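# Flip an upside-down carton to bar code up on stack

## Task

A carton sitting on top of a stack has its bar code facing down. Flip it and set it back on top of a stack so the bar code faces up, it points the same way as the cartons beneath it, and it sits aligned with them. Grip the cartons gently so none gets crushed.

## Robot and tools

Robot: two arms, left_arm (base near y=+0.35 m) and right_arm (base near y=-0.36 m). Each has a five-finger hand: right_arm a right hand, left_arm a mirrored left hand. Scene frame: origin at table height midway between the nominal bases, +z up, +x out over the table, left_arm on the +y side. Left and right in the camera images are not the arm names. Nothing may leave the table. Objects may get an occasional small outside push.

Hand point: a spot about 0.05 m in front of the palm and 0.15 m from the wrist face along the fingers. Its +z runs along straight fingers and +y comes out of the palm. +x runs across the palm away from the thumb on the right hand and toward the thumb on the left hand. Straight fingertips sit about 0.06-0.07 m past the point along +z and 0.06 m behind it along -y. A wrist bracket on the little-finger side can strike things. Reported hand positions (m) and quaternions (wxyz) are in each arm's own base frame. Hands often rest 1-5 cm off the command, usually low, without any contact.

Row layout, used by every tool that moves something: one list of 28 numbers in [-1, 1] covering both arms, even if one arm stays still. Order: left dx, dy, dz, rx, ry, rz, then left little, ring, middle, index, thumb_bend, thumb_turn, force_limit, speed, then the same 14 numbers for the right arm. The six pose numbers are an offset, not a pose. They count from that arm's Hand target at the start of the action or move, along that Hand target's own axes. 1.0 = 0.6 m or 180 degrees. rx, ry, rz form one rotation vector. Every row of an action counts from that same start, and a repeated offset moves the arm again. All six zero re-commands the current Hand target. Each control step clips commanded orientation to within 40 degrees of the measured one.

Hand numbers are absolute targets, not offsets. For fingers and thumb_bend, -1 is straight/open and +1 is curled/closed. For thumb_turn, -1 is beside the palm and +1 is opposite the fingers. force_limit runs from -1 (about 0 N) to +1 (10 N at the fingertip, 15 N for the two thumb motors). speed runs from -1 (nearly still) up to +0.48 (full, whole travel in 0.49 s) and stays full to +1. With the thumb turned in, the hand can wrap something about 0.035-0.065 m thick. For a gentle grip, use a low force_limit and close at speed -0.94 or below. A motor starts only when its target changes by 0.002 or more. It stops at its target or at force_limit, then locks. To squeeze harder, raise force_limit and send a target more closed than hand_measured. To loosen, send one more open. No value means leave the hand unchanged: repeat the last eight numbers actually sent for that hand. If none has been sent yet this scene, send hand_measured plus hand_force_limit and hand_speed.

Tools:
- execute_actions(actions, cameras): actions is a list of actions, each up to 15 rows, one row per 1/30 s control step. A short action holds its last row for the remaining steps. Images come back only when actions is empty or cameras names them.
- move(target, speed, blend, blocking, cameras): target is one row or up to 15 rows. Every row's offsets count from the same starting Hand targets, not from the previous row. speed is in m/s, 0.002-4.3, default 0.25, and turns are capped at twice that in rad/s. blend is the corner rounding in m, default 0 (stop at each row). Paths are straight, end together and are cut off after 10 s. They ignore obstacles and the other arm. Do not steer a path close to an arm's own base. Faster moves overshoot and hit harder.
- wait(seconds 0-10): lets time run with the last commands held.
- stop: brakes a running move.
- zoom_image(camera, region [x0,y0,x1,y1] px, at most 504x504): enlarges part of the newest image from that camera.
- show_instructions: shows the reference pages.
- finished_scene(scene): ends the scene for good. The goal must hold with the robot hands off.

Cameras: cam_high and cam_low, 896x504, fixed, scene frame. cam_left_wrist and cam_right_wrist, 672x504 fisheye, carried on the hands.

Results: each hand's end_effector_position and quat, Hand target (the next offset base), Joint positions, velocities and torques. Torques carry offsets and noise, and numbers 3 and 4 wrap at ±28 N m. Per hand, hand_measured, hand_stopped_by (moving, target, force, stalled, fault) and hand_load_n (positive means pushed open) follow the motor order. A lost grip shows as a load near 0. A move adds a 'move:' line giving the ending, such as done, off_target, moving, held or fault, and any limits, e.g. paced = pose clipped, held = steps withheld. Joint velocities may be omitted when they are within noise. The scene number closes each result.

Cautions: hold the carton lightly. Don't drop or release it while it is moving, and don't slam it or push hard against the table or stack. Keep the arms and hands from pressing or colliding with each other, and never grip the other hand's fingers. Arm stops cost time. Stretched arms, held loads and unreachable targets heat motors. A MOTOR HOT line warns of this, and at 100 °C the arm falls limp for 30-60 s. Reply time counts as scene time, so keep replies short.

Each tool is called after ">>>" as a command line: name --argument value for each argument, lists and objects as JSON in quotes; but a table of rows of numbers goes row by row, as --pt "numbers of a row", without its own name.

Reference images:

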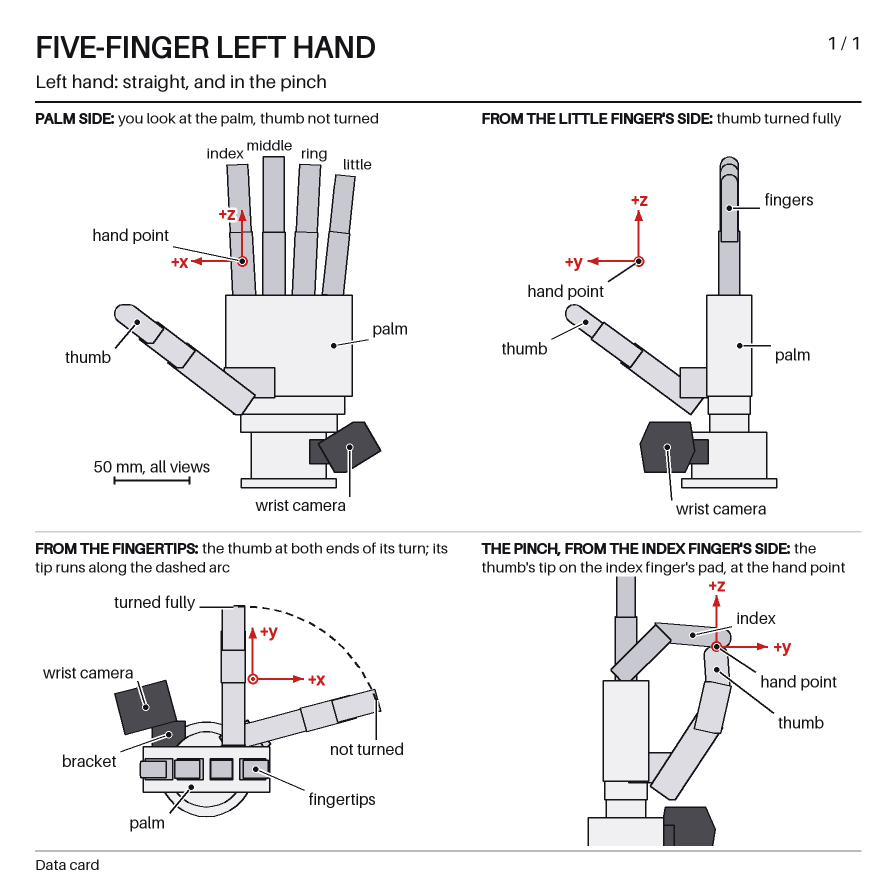

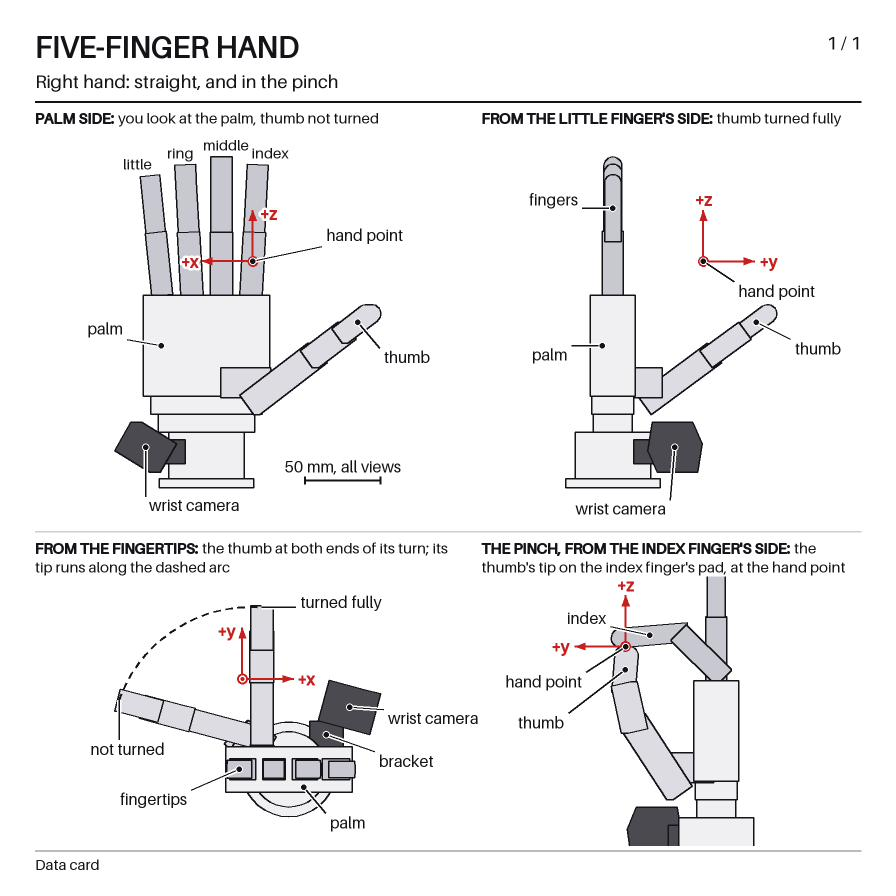

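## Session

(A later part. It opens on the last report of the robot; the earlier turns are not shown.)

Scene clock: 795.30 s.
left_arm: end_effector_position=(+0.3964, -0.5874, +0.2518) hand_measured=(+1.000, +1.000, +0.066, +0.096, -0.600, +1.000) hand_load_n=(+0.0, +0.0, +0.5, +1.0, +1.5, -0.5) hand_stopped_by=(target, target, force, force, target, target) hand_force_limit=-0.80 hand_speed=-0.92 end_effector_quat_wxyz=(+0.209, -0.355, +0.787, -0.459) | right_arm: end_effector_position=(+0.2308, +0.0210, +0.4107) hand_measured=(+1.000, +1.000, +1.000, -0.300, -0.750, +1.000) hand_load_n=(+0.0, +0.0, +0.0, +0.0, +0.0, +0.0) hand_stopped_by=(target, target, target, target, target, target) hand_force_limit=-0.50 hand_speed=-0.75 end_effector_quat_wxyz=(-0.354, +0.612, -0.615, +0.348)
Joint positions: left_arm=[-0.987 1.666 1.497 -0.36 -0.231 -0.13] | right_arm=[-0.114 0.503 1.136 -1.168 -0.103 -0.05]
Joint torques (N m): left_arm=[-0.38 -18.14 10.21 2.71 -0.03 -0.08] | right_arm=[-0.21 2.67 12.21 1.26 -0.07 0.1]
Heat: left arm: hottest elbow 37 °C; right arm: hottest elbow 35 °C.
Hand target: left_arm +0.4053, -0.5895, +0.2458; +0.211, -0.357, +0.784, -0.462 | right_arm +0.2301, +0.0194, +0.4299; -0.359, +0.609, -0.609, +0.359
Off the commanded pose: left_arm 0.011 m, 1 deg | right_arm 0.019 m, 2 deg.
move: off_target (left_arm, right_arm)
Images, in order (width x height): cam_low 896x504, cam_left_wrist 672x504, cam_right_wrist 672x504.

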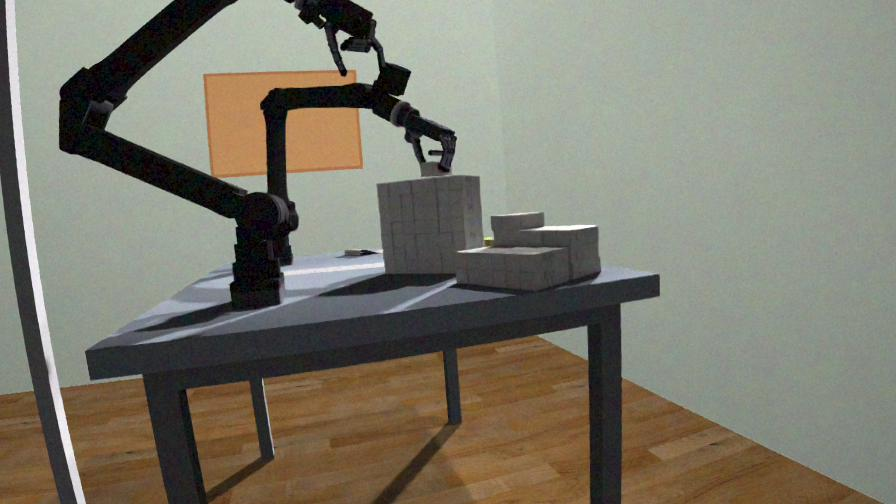

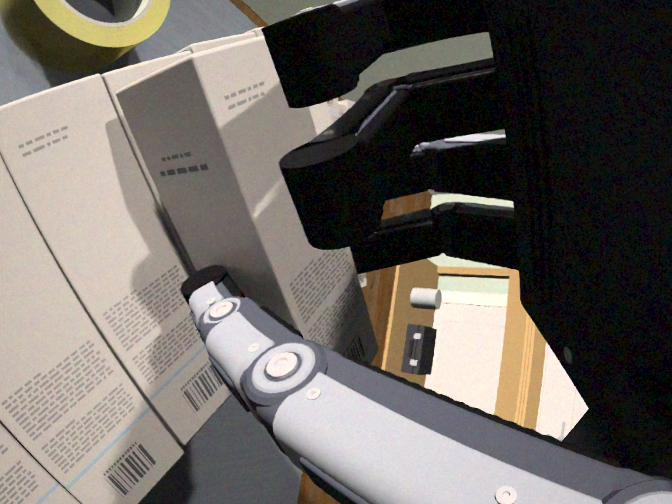

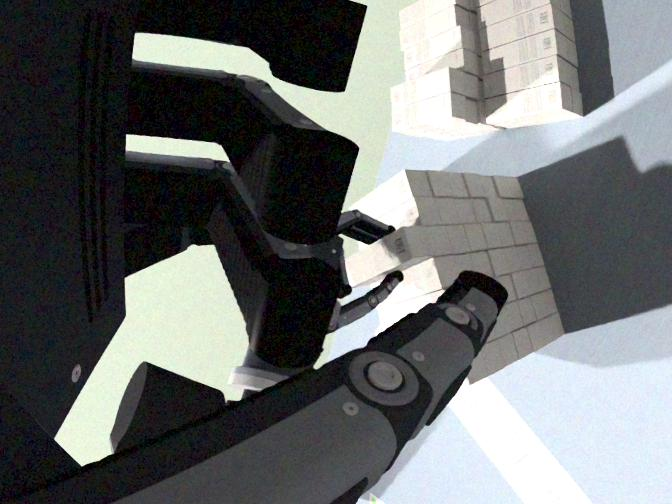

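>>> move --target '[-0.0387,-0.0052,0.0093,0,-0.0058,-0.0032,1,1,0.4,0.4,-0.6,1,-0.8,-0.92,0,0,0,0,0,0,1,1,1,-0.3,-0.75,1,-0.5,-0.75]' --speed 0.05 --cameras '["cam_left_wrist","cam_right_wrist","cam_low"]'

>>> zoom_image --camera "cam_right_wrist" --region '[370, 210, 450, 300]'

>>> zoom_image --camera "cam_left_wrist" --region '[60, 40, 220, 200]'

>>> zoom_image --camera "cam_low" --region '[410, 140, 490, 200]'

Scene clock: 806.20 s.
left_arm: end_effector_position=(+0.4186, -0.5717, +0.2517) hand_measured=(+1.000, +1.000, +0.066, +0.096, -0.600, +1.000) hand_load_n=(+0.0, +0.0, +0.5, +1.0, +1.5, +0.0) hand_stopped_by=(target, target, force, force, target, target) hand_force_limit=-0.80 hand_speed=-0.92 end_effector_quat_wxyz=(+0.213, -0.367, +0.782, -0.456) | right_arm: end_effector_position=(+0.2308, +0.0210, +0.4107) hand_measured=(+1.000, +1.000, +1.000, -0.300, -0.750, +1.000) hand_load_n=(+0.0, +0.0, +0.0, +0.0, +0.0, +0.0) hand_stopped_by=(target, target, target, target, target, target) hand_force_limit=-0.50 hand_speed=-0.75 end_effector_quat_wxyz=(-0.354, +0.612, -0.615, +0.348)
Joint positions: left_arm=[-0.945 1.666 1.497 -0.36 -0.217 -0.127] | right_arm=[-0.114 0.503 1.136 -1.168 -0.103 -0.05]
Joint torques (N m): left_arm=[-0.56 -18.02 10.36 2.74 -0.05 -0.01] | right_arm=[-0.09 2.73 12.22 1.26 -0.07 0.11]
Heat: left arm: hottest elbow 37 °C; right arm: hottest elbow 35 °C.
Hand target: left_arm +0.4253, -0.5762, +0.2459; +0.216, -0.365, +0.780, -0.459 | right_arm +0.2301, +0.0194, +0.4299; -0.359, +0.609, -0.609, +0.359
Off the commanded pose: left_arm 0.010 m, 1 deg | right_arm 0.019 m, 2 deg.
move: off_target (right_arm)
Images, in order (width x height): cam_low 896x504, cam_left_wrist 672x504, cam_right_wrist 672x504.

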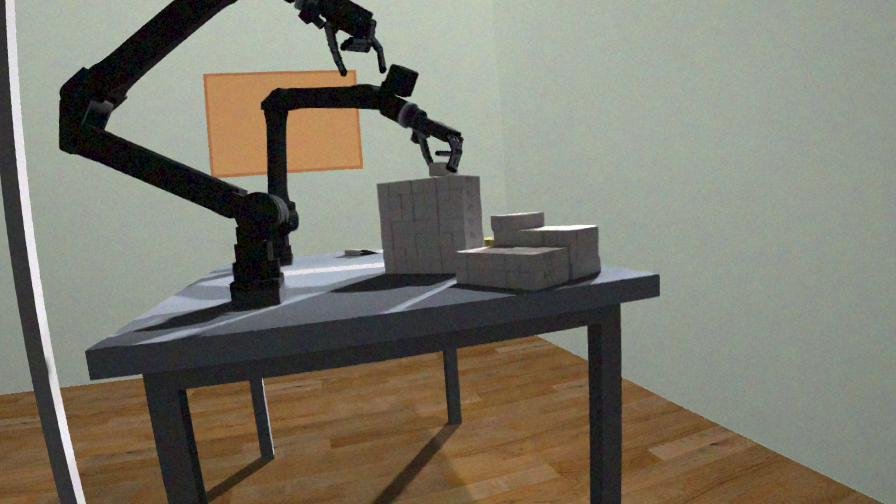

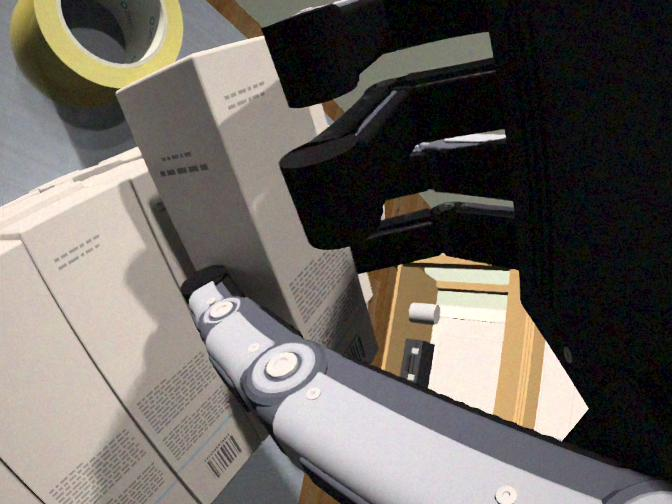

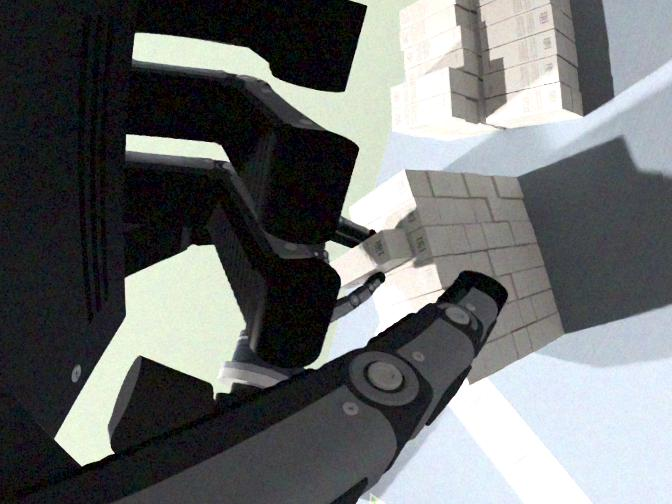

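Scaled by 5.600 from the camera's 672x504 image, which has a finer 960x720 frame.

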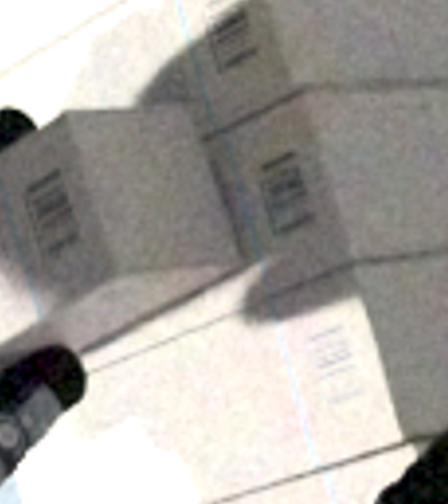

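Scaled by 3.150 from the camera's 672x504 image, which has a finer 960x720 frame.

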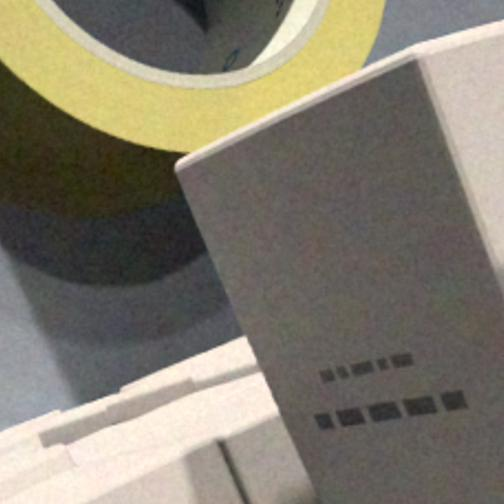

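Scaled by 6.300 from the camera's 896x504 image, which has a finer 1280x720 frame.

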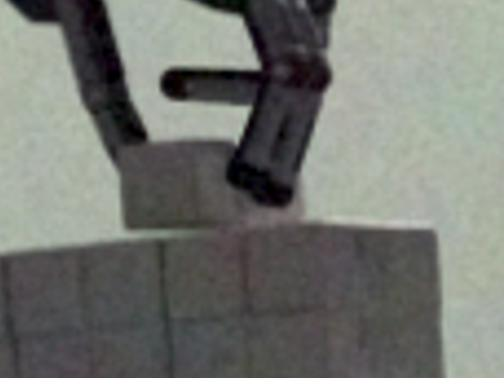

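>>> move --target '[0.047,0.0067,-0.0122,0,0,0,1,1,0.4,0.4,-0.6,1,-0.8,-0.92,0,0,0,0,0,0,1,1,1,-0.3,-0.75,1,-0.5,-0.75]' --speed 0.1 --cameras '["cam_left_wrist","cam_right_wrist","cam_low"]'

>>> zoom_image --camera "cam_right_wrist" --region '[370, 210, 450, 300]'

>>> zoom_image --camera "cam_left_wrist" --region '[60, 40, 220, 200]'

>>> zoom_image --camera "cam_low" --region '[410, 140, 490, 200]'

Scene clock: 821.73 s.
left_arm: end_effector_position=(+0.3980, -0.5864, +0.2522) hand_measured=(+1.000, +1.000, +0.066, +0.096, -0.600, +1.000) hand_load_n=(+0.0, +0.0, +0.5, +1.0, +1.5, -0.5) hand_stopped_by=(target, target, force, force, target, target) hand_force_limit=-0.80 hand_speed=-0.92 end_effector_quat_wxyz=(+0.217, -0.362, +0.783, -0.457) | right_arm: end_effector_position=(+0.2308, +0.0210, +0.4107) hand_measured=(+1.000, +1.000, +1.000, -0.300, -0.750, +1.000) hand_load_n=(+0.5, +0.0, +0.0, +0.0, +0.0, +0.0) hand_stopped_by=(target, target, target, target, target, target) hand_force_limit=-0.50 hand_speed=-0.75 end_effector_quat_wxyz=(-0.354, +0.612, -0.615, +0.348)
Joint positions: left_arm=[-0.991 1.666 1.497 -0.36 -0.258 -0.138] | right_arm=[-0.114 0.503 1.136 -1.168 -0.103 -0.05]
Joint torques (N m): left_arm=[-0.15 -18.02 10.33 2.5 -0.23 -0.19] | right_arm=[-0.15 2.78 12.19 1.24 -0.07 0.11]
Heat: left arm: hottest elbow 37 °C; right arm: hottest elbow 35 °C.
Hand target: left_arm +0.4008, -0.5926, +0.2459; +0.216, -0.365, +0.780, -0.459 | right_arm +0.2301, +0.0194, +0.4299; -0.359, +0.609, -0.609, +0.359
Off the commanded pose: left_arm 0.009 m, 1 deg | right_arm 0.019 m, 2 deg.
move: off_target (right_arm)
Images, in order (width x height): cam_low 896x504, cam_left_wrist 672x504, cam_right_wrist 672x504.

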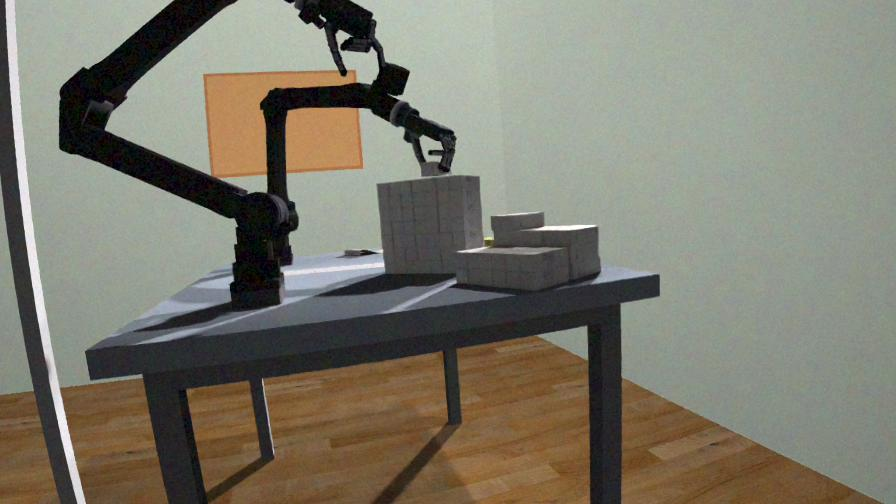

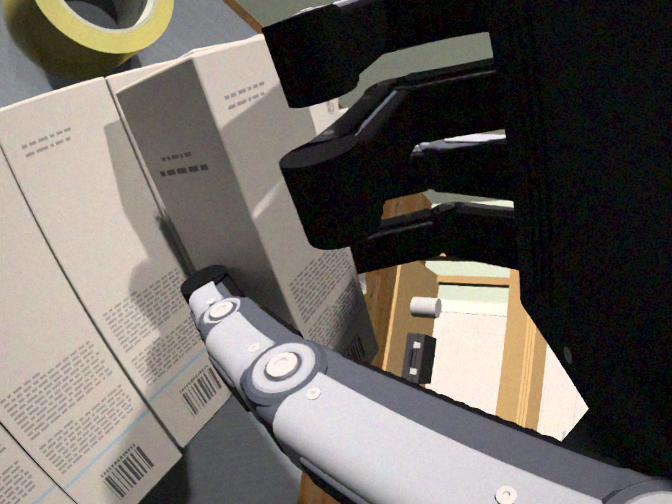

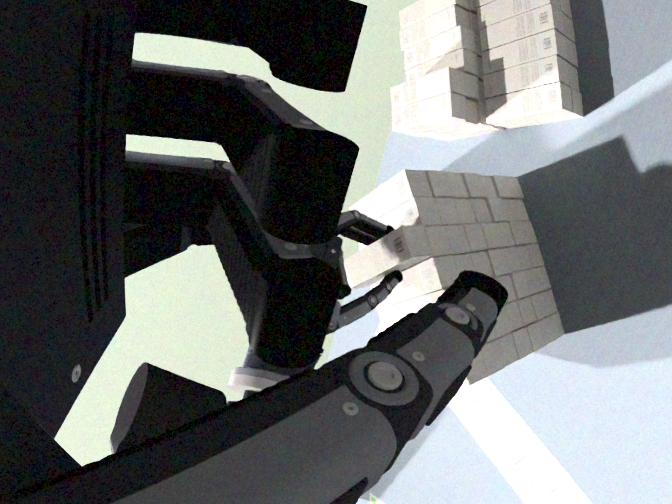

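Scaled by 5.600 from the camera's 672x504 image, which has a finer 960x720 frame.

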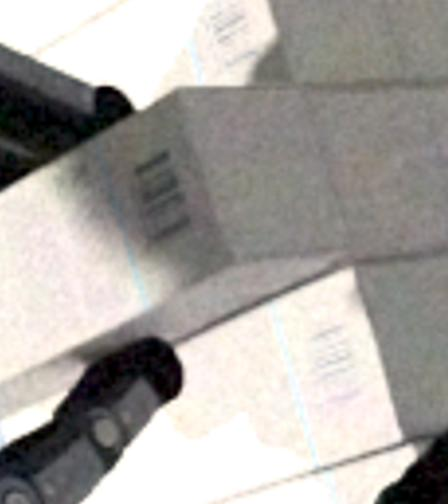

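Scaled by 3.150 from the camera's 672x504 image, which has a finer 960x720 frame.

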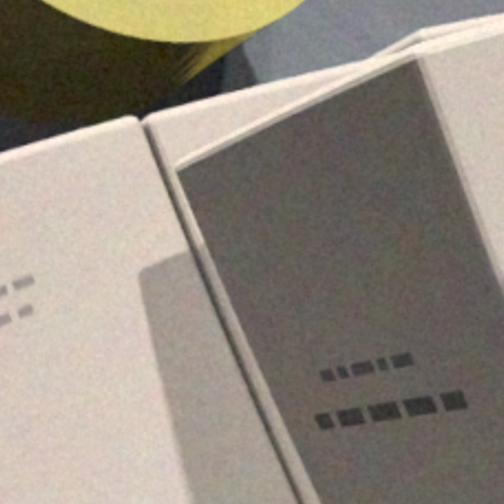

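Scaled by 6.300 from the camera's 896x504 image, which has a finer 1280x720 frame.

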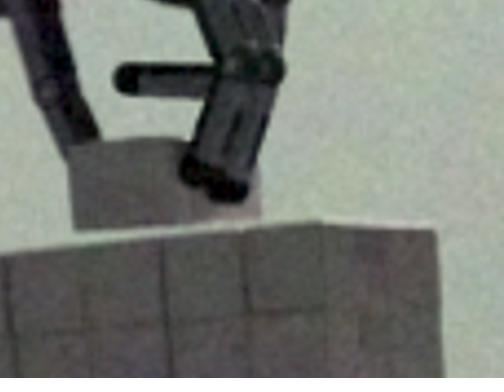

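>>> move --target '[-0.0128,-0.0018,0.0033,0,0,0,1,1,0.4,0.4,-0.6,1,-0.8,-0.92,0,0,0,0,0,0,1,1,1,-0.3,-0.75,1,-0.5,-0.75]' --speed 0.1

Scene clock: 837.63 s.
left_arm: end_effector_position=(+0.3987, -0.5860, +0.2521) hand_measured=(+1.000, +1.000, +0.066, +0.096, -0.600, +1.000) hand_load_n=(+0.0, +0.0, +0.5, +1.0, +1.5, -0.5) hand_stopped_by=(target, target, force, force, target, target) hand_force_limit=-0.80 hand_speed=-0.92 end_effector_quat_wxyz=(+0.214, -0.362, +0.783, -0.458) | right_arm: end_effector_position=(+0.2308, +0.0210, +0.4107) hand_measured=(+1.000, +1.000, +1.000, -0.300, -0.750, +1.000) hand_load_n=(+0.0, +0.0, +0.0, +0.0, +0.0, +0.0) hand_stopped_by=(target, target, target, target, target, target) hand_force_limit=-0.50 hand_speed=-0.75 end_effector_quat_wxyz=(-0.354, +0.612, -0.615, +0.348)
Joint positions: left_arm=[-0.987 1.666 1.497 -0.36 -0.249 -0.138] | right_arm=[-0.114 0.503 1.136 -1.168 -0.103 -0.05]
Joint torques (N m): left_arm=[0.44 -18.02 10.3 2.58 -0.05 -0.11] | right_arm=[-0.44 2.73 12.22 1.31 -0.08 0.11]
Heat: left arm: hottest elbow 37 °C; right arm: hottest elbow 35 °C.
Hand target: left_arm +0.4074, -0.5882, +0.2459; +0.216, -0.365, +0.780, -0.459 | right_arm +0.2301, +0.0194, +0.4299; -0.359, +0.609, -0.609, +0.359
Off the commanded pose: left_arm 0.011 m, 1 deg | right_arm 0.019 m, 2 deg.
move: off_target (left_arm, right_arm)

>>> move --target '[-0.008,-0.0011,0.0021,0,0,0,1,1,0.4,0.4,-0.6,1,-0.8,-0.92,0,0,0,0,0,0,1,1,1,-0.3,-0.75,1,-0.5,-0.75]' --speed 0.1

Scene clock: 840.20 s.
left_arm: end_effector_position=(+0.4026, -0.5834, +0.2521) hand_measured=(+1.000, +1.000, +0.066, +0.096, -0.600, +1.000) hand_load_n=(+0.0, +0.0, +0.5, +0.5, +1.5, -0.5) hand_stopped_by=(target, target, force, force, target, target) hand_force_limit=-0.80 hand_speed=-0.92 end_effector_quat_wxyz=(+0.213, -0.364, +0.783, -0.458) | right_arm: end_effector_position=(+0.2308, +0.0210, +0.4107) hand_measured=(+1.000, +1.000, +1.000, -0.300, -0.750, +1.000) hand_load_n=(+0.0, +0.0, +0.0, +0.0, +0.0, +0.0) hand_stopped_by=(target, target, target, target, target, target) hand_force_limit=-0.50 hand_speed=-0.75 end_effector_quat_wxyz=(-0.354, +0.612, -0.615, +0.348)
Joint positions: left_arm=[-0.979 1.666 1.497 -0.36 -0.242 -0.138] | right_arm=[-0.114 0.503 1.136 -1.168 -0.103 -0.05]
Joint torques (N m): left_arm=[0.79 -17.96 10.28 2.62 -0.03 -0.06] | right_arm=[-0.15 2.73 12.22 1.24 -0.08 0.11]
Heat: left arm: hottest elbow 37 °C; right arm: hottest elbow 35 °C.
Hand target: left_arm +0.4116, -0.5853, +0.2458; +0.216, -0.365, +0.780, -0.459 | right_arm +0.2301, +0.0194, +0.4299; -0.359, +0.609, -0.609, +0.359
Off the commanded pose: left_arm 0.011 m, 0 deg | right_arm 0.019 m, 2 deg.
move: off_target (left_arm, right_arm)

>>> wait --seconds 0.1 --cameras '["cam_left_wrist","cam_right_wrist","cam_low"]'

>>> zoom_image --camera "cam_right_wrist" --region '[370, 210, 450, 300]'

>>> zoom_image --camera "cam_left_wrist" --region '[60, 60, 220, 220]'

>>> zoom_image --camera "cam_low" --region '[410, 140, 490, 200]'

Scene clock: 842.73 s.
left_arm: end_effector_position=(+0.4037, -0.5827, +0.2521) hand_measured=(+1.000, +1.000, +0.066, +0.096, -0.600, +1.000) hand_load_n=(+0.0, +0.0, +0.5, +1.0, +1.5, -0.5) hand_stopped_by=(target, target, force, force, target, target) hand_force_limit=-0.80 hand_speed=-0.92 end_effector_quat_wxyz=(+0.214, -0.364, +0.782, -0.458) | right_arm: end_effector_position=(+0.2308, +0.0210, +0.4107) hand_measured=(+1.000, +1.000, +1.000, -0.300, -0.750, +1.000) hand_load_n=(+0.0, +0.0, +0.0, +0.0, +0.0, +0.0) hand_stopped_by=(target, target, target, target, target, target) hand_force_limit=-0.50 hand_speed=-0.75 end_effector_quat_wxyz=(-0.354, +0.612, -0.615, +0.348)
Joint positions: left_arm=[-0.977 1.666 1.497 -0.36 -0.242 -0.138] | right_arm=[-0.114 0.503 1.136 -1.168 -0.103 -0.05]
Joint torques (N m): left_arm=[-0.15 -18.08 10.28 2.63 -0.06 -0.07] | right_arm=[-0.15 2.84 12.18 1.25 -0.07 0.1]
Heat: left arm: hottest elbow 37 °C; right arm: hottest elbow 35 °C.
Hand target: left_arm +0.4116, -0.5853, +0.2458; +0.216, -0.365, +0.780, -0.459 | right_arm +0.2301, +0.0194, +0.4299; -0.359, +0.609, -0.609, +0.359
Off the commanded pose: left_arm 0.010 m, 0 deg | right_arm 0.019 m, 2 deg.
wait: 0.10 s; at rest from the start
Images, in order (width x height): cam_low 896x504, cam_left_wrist 672x504, cam_right_wrist 672x504.

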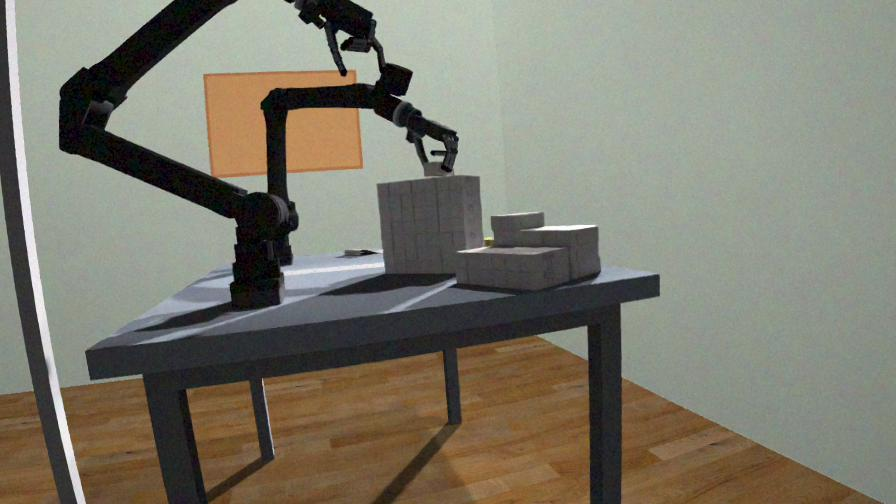

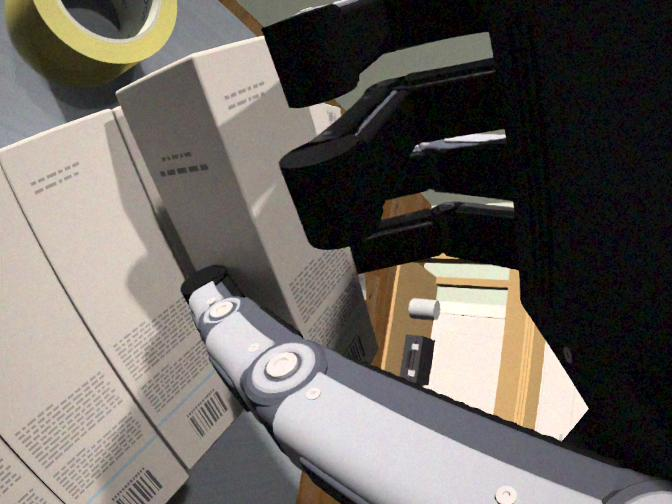

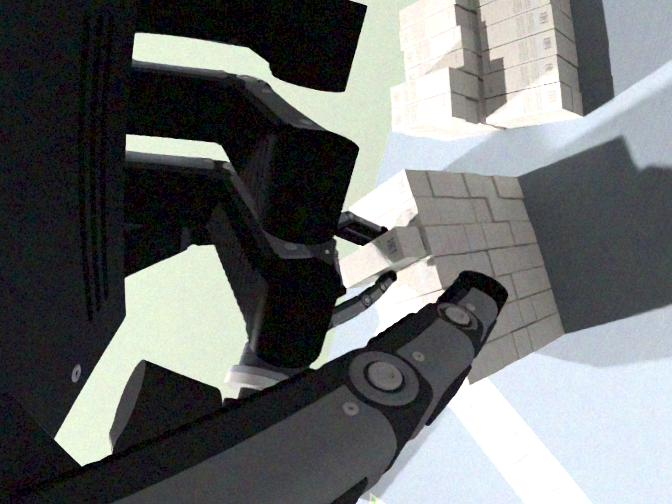

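Scaled by 5.600 from the camera's 672x504 image, which has a finer 960x720 frame.

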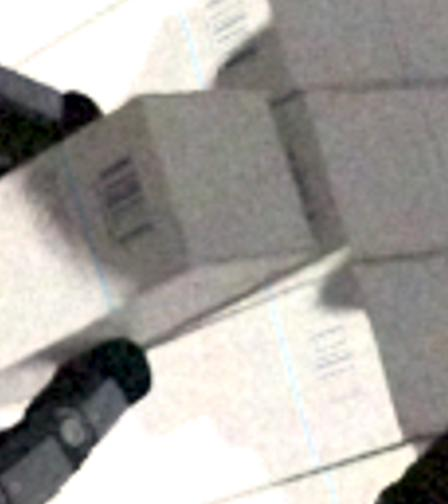

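Scaled by 3.150 from the camera's 672x504 image, which has a finer 960x720 frame.

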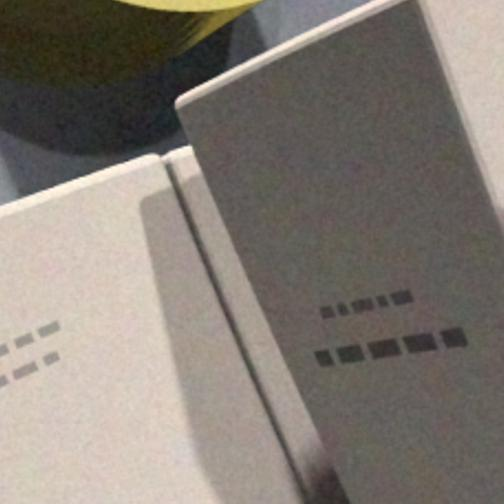

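Scaled by 6.300 from the camera's 896x504 image, which has a finer 1280x720 frame.

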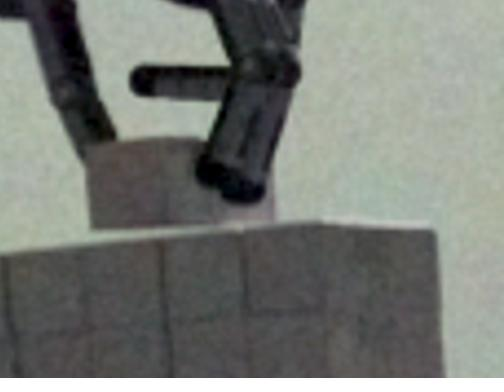

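>>> move --target '[0.0112,0.0047,-0.0012,0,0,0,1,1,0.4,0.4,-0.6,1,-0.8,-0.92,0,0,0,0,0,0,1,1,1,-0.3,-0.75,1,-0.5,-0.75]' --speed 0.1

>>> wait --seconds 0.5

Scene clock: 849.07 s.
left_arm: end_effector_position=(+0.4048, -0.5818, +0.2521) hand_measured=(+1.000, +1.000, +0.066, +0.096, -0.600, +1.000) hand_load_n=(+0.0, +0.0, +0.5, +1.0, +1.0, +0.0) hand_stopped_by=(target, target, force, force, target, target) hand_force_limit=-0.80 hand_speed=-0.92 end_effector_quat_wxyz=(+0.216, -0.366, +0.781, -0.457) | right_arm: end_effector_position=(+0.2308, +0.0210, +0.4107) hand_measured=(+1.000, +1.000, +1.000, -0.300, -0.750, +1.000) hand_load_n=(+0.0, +0.0, +0.0, +0.0, +0.0, +0.0) hand_stopped_by=(target, target, target, target, target, target) hand_force_limit=-0.50 hand_speed=-0.75 end_effector_quat_wxyz=(-0.354, +0.612, -0.615, +0.348)
Joint positions: left_arm=[-0.977 1.666 1.497 -0.36 -0.249 -0.138] | right_arm=[-0.114 0.503 1.136 -1.168 -0.103 -0.05]
Joint torques (N m): left_arm=[-1.2 -17.96 9.98 2.77 -0.22 -0.14] | right_arm=[-0.21 2.67 12.23 1.26 -0.08 0.1]
Heat: left arm: hottest elbow 37 °C; right arm: hottest elbow 35 °C.
Hand target: left_arm +0.4058, -0.5892, +0.2437; +0.216, -0.365, +0.780, -0.459 | right_arm +0.2301, +0.0194, +0.4299; -0.359, +0.609, -0.609, +0.359
Off the commanded pose: left_arm 0.011 m, 0 deg | right_arm 0.019 m, 2 deg.
move: off_target (left_arm, right_arm)

Scene clock: 849.57 s.
left_arm: end_effector_position=(+0.4048, -0.5818, +0.2521) hand_measured=(+1.000, +1.000, +0.066, +0.096, -0.600, +1.000) hand_load_n=(+0.0, +0.5, +0.5, +1.0, +1.5, -0.5) hand_stopped_by=(target, target, force, force, target, target) hand_force_limit=-0.80 hand_speed=-0.92 end_effector_quat_wxyz=(+0.216, -0.366, +0.781, -0.457) | right_arm: end_effector_position=(+0.2308, +0.0210, +0.4107) hand_measured=(+1.000, +1.000, +1.000, -0.300, -0.750, +1.000) hand_load_n=(+0.0, +0.0, +0.0, +0.0, +0.0, +0.0) hand_stopped_by=(target, target, target, target, target, target) hand_force_limit=-0.50 hand_speed=-0.75 end_effector_quat_wxyz=(-0.354, +0.612, -0.615, +0.348)
Joint positions: left_arm=[-0.977 1.666 1.497 -0.36 -0.249 -0.138] | right_arm=[-0.114 0.503 1.136 -1.168 -0.103 -0.05]
Joint torques (N m): left_arm=[-1.2 -17.85 9.98 2.77 -0.2 -0.13] | right_arm=[-0.26 2.78 12.22 1.28 -0.06 0.11]
Heat: left arm: hottest elbow 37 °C; right arm: hottest elbow 35 °C.
Hand target: left_arm +0.4058, -0.5892, +0.2437; +0.216, -0.365, +0.780, -0.459 | right_arm +0.2301, +0.0194, +0.4299; -0.359, +0.609, -0.609, +0.359
Off the commanded pose: left_arm 0.011 m, 0 deg | right_arm 0.019 m, 2 deg.
wait: 0.50 s; at rest by 0.17 s

>>> move --target '[0.0032,0.0093,0.004,0,0,0,1,1,0.4,0.4,-0.6,1,-0.8,-0.92,0,0,0,0,0,0,1,1,1,-0.3,-0.75,1,-0.5,-0.75]' --speed 0.1 --cameras '["cam_left_wrist","cam_right_wrist","cam_low"]'

>>> zoom_image --camera "cam_right_wrist" --region '[370, 210, 450, 300]'

>>> zoom_image --camera "cam_left_wrist" --region '[60, 60, 220, 220]'

Scene clock: 854.60 s.
left_arm: end_effector_position=(+0.4054, -0.5816, +0.2482) hand_measured=(+1.000, +1.000, +0.066, +0.096, -0.600, +1.000) hand_load_n=(+0.0, +0.0, +1.0, +0.5, +1.5, +0.0) hand_stopped_by=(target, target, force, force, target, target) hand_force_limit=-0.80 hand_speed=-0.92 end_effector_quat_wxyz=(+0.218, -0.366, +0.780, -0.457) | right_arm: end_effector_position=(+0.2308, +0.0210, +0.4107) hand_measured=(+1.000, +1.000, +1.000, -0.300, -0.750, +1.000) hand_load_n=(+0.0, +0.0, +0.0, +0.0, +0.0, +0.0) hand_stopped_by=(target, target, target, target, target, target) hand_force_limit=-0.50 hand_speed=-0.75 end_effector_quat_wxyz=(-0.354, +0.612, -0.615, +0.348)
Joint positions: left_arm=[-0.977 1.667 1.488 -0.347 -0.252 -0.138] | right_arm=[-0.114 0.503 1.136 -1.168 -0.103 -0.05]
Joint torques (N m): left_arm=[-1.49 -17.9 9.66 2.91 -0.21 -0.15] | right_arm=[-0.21 2.73 12.21 1.26 -0.07 0.11]
Heat: left arm: hottest elbow 37 °C; right arm: hottest elbow 35 °C.
Hand target: left_arm +0.4041, -0.5902, +0.2375; +0.216, -0.365, +0.780, -0.459 | right_arm +0.2301, +0.0194, +0.4299; -0.359, +0.609, -0.609, +0.359
Off the commanded pose: left_arm 0.014 m, 0 deg | right_arm 0.019 m, 2 deg.
move: off_target (left_arm, right_arm)
Images, in order (width x height): cam_low 896x504, cam_left_wrist 672x504, cam_right_wrist 672x504.

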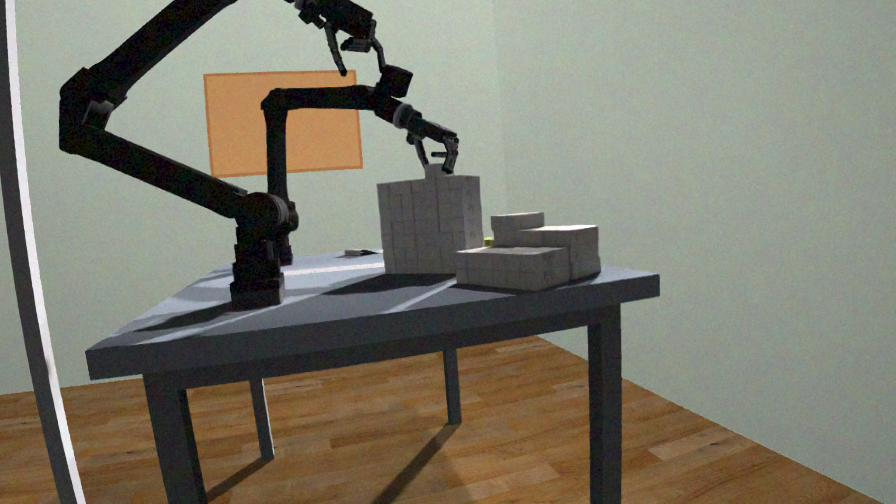

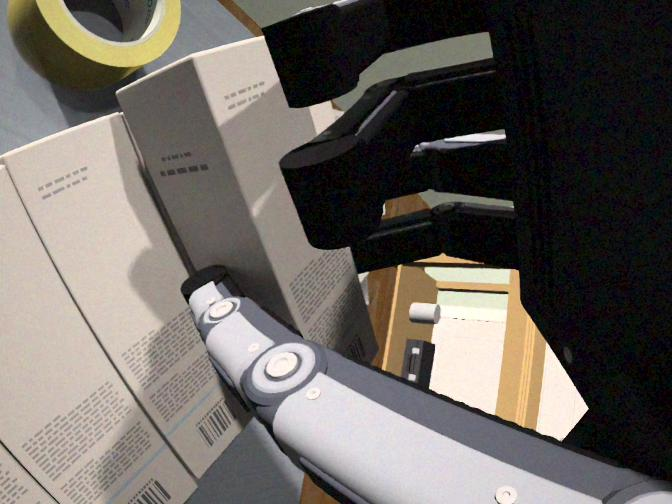

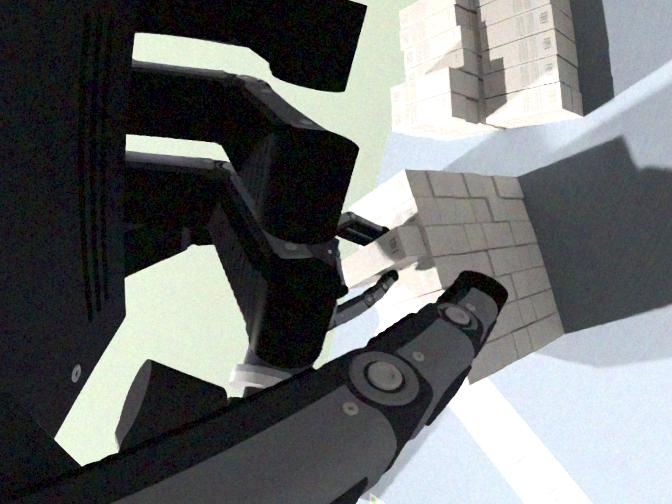

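Scaled by 5.600 from the camera's 672x504 image, which has a finer 960x720 frame.

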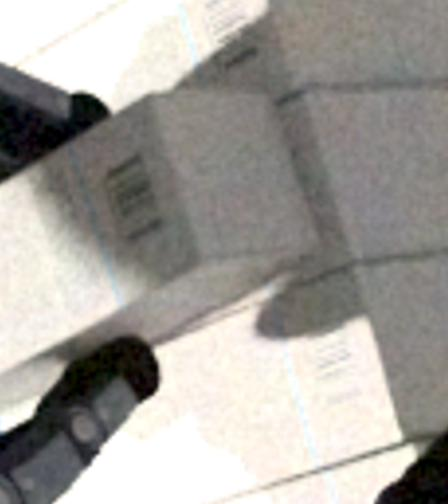

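Scaled by 3.150 from the camera's 672x504 image, which has a finer 960x720 frame.

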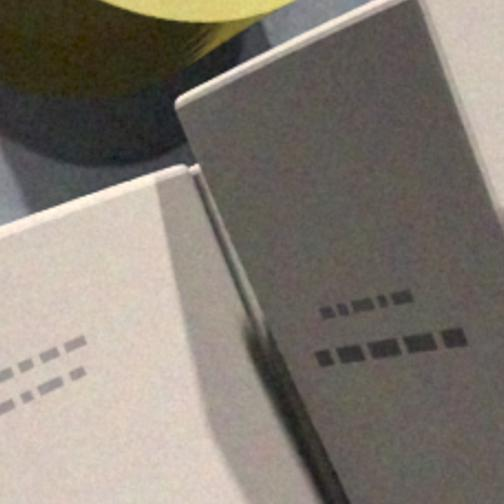

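>>> move --target '[0.0064,-0.0058,-0.0046,0,0,0,1,1,0.4,0.4,-0.6,1,-0.8,-0.92,0,0,0,0,0,0,1,1,1,-0.3,-0.75,1,-0.5,-0.75]' --speed 0.1

Scene clock: 863.67 s.
left_arm: end_effector_position=(+0.4019, -0.5842, +0.2484) hand_measured=(+1.000, +1.000, +0.066, +0.096, -0.600, +1.000) hand_load_n=(+0.0, +0.0, +0.5, +1.0, +1.5, +0.0) hand_stopped_by=(target, target, force, force, target, target) hand_force_limit=-0.80 hand_speed=-0.92 end_effector_quat_wxyz=(+0.218, -0.365, +0.781, -0.458) | right_arm: end_effector_position=(+0.2308, +0.0210, +0.4107) hand_measured=(+1.000, +1.000, +1.000, -0.300, -0.750, +1.000) hand_load_n=(+0.5, +0.0, +0.0, +0.0, +0.0, +0.0) hand_stopped_by=(target, target, target, target, target, target) hand_force_limit=-0.50 hand_speed=-0.75 end_effector_quat_wxyz=(-0.354, +0.612, -0.615, +0.348)
Joint positions: left_arm=[-0.984 1.667 1.488 -0.346 -0.257 -0.138] | right_arm=[-0.114 0.503 1.136 -1.168 -0.103 -0.05]
Joint torques (N m): left_arm=[-1.08 -17.9 10.54 2.36 -0.2 -0.19] | right_arm=[-0.15 2.67 12.22 1.29 -0.09 0.1]
Heat: left arm: hottest elbow 38 °C; right arm: hottest elbow 35 °C.
Hand target: left_arm +0.4011, -0.5927, +0.2419; +0.216, -0.365, +0.780, -0.459 | right_arm +0.2301, +0.0194, +0.4299; -0.359, +0.609, -0.609, +0.359
Off the commanded pose: left_arm 0.011 m, 0 deg | right_arm 0.019 m, 2 deg.
move: off_target (left_arm, right_arm)

>>> wait --seconds 0.1 --cameras '["cam_left_wrist","cam_right_wrist","cam_low"]'

>>> zoom_image --camera "cam_right_wrist" --region '[370, 210, 450, 300]'

>>> zoom_image --camera "cam_left_wrist" --region '[60, 60, 220, 220]'

>>> zoom_image --camera "cam_low" --region '[410, 140, 490, 200]'

Scene clock: 866.10 s.
left_arm: end_effector_position=(+0.4020, -0.5841, +0.2484) hand_measured=(+1.000, +1.000, +0.066, +0.096, -0.600, +1.000) hand_load_n=(+0.0, +0.0, +0.5, +1.0, +1.5, +0.0) hand_stopped_by=(target, target, force, force, target, target) hand_force_limit=-0.80 hand_speed=-0.92 end_effector_quat_wxyz=(+0.219, -0.365, +0.781, -0.458) | right_arm: end_effector_position=(+0.2308, +0.0210, +0.4107) hand_measured=(+1.000, +1.000, +1.000, -0.300, -0.750, +1.000) hand_load_n=(+0.0, +0.0, +0.0, +0.0, +0.0, +0.0) hand_stopped_by=(target, target, target, target, target, target) hand_force_limit=-0.50 hand_speed=-0.75 end_effector_quat_wxyz=(-0.354, +0.612, -0.615, +0.348)
Joint positions: left_arm=[-0.984 1.667 1.488 -0.346 -0.258 -0.138] | right_arm=[-0.114 0.503 1.136 -1.168 -0.103 -0.05]
Joint torques (N m): left_arm=[-1.32 -17.85 10.52 2.36 -0.2 -0.19] | right_arm=[-0.21 2.67 12.22 1.24 -0.07 0.1]
Heat: left arm: hottest elbow 38 °C; right arm: hottest elbow 35 °C.
Hand target: left_arm +0.4011, -0.5927, +0.2419; +0.216, -0.365, +0.780, -0.459 | right_arm +0.2301, +0.0194, +0.4299; -0.359, +0.609, -0.609, +0.359
Off the commanded pose: left_arm 0.011 m, 0 deg | right_arm 0.019 m, 2 deg.
wait: 0.10 s; at rest from the start
Images, in order (width x height): cam_low 896x504, cam_left_wrist 672x504, cam_right_wrist 672x504.

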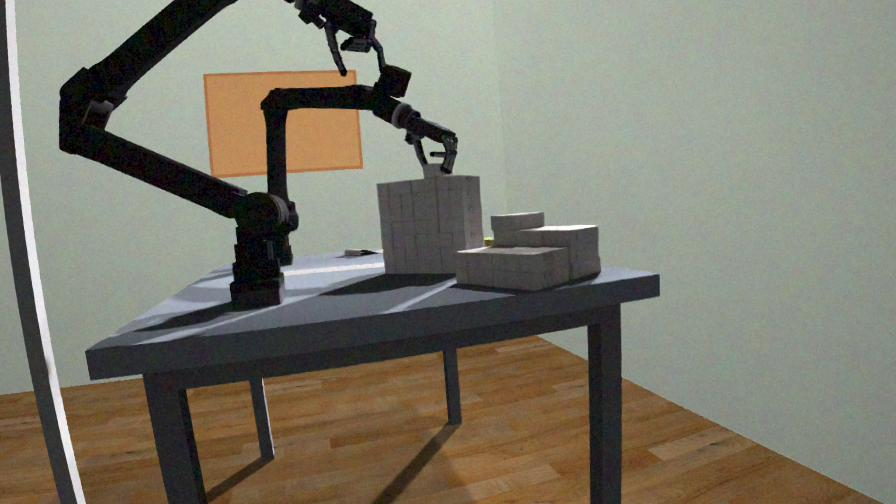

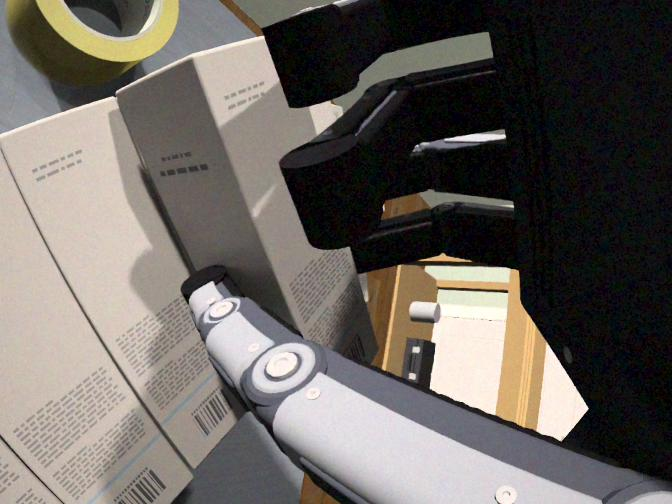

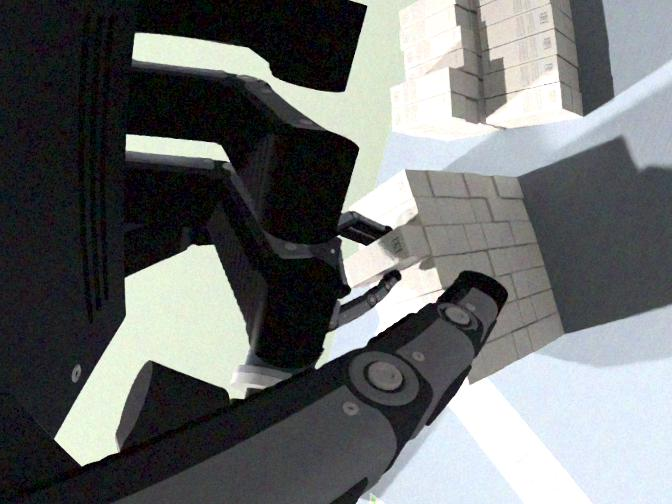

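Scaled by 5.600 from the camera's 672x504 image, which has a finer 960x720 frame.

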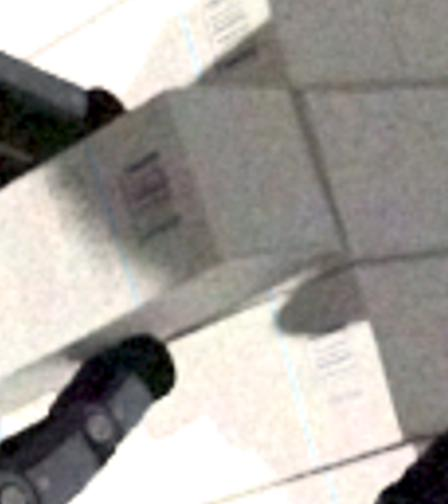

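Scaled by 3.150 from the camera's 672x504 image, which has a finer 960x720 frame.

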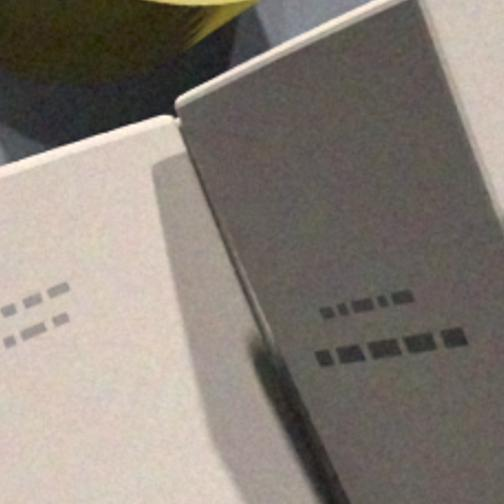

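Scaled by 6.300 from the camera's 896x504 image, which has a finer 1280x720 frame.

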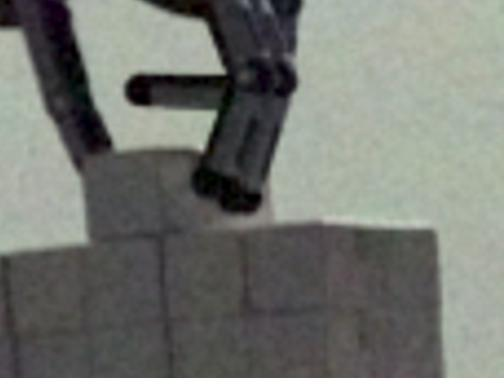

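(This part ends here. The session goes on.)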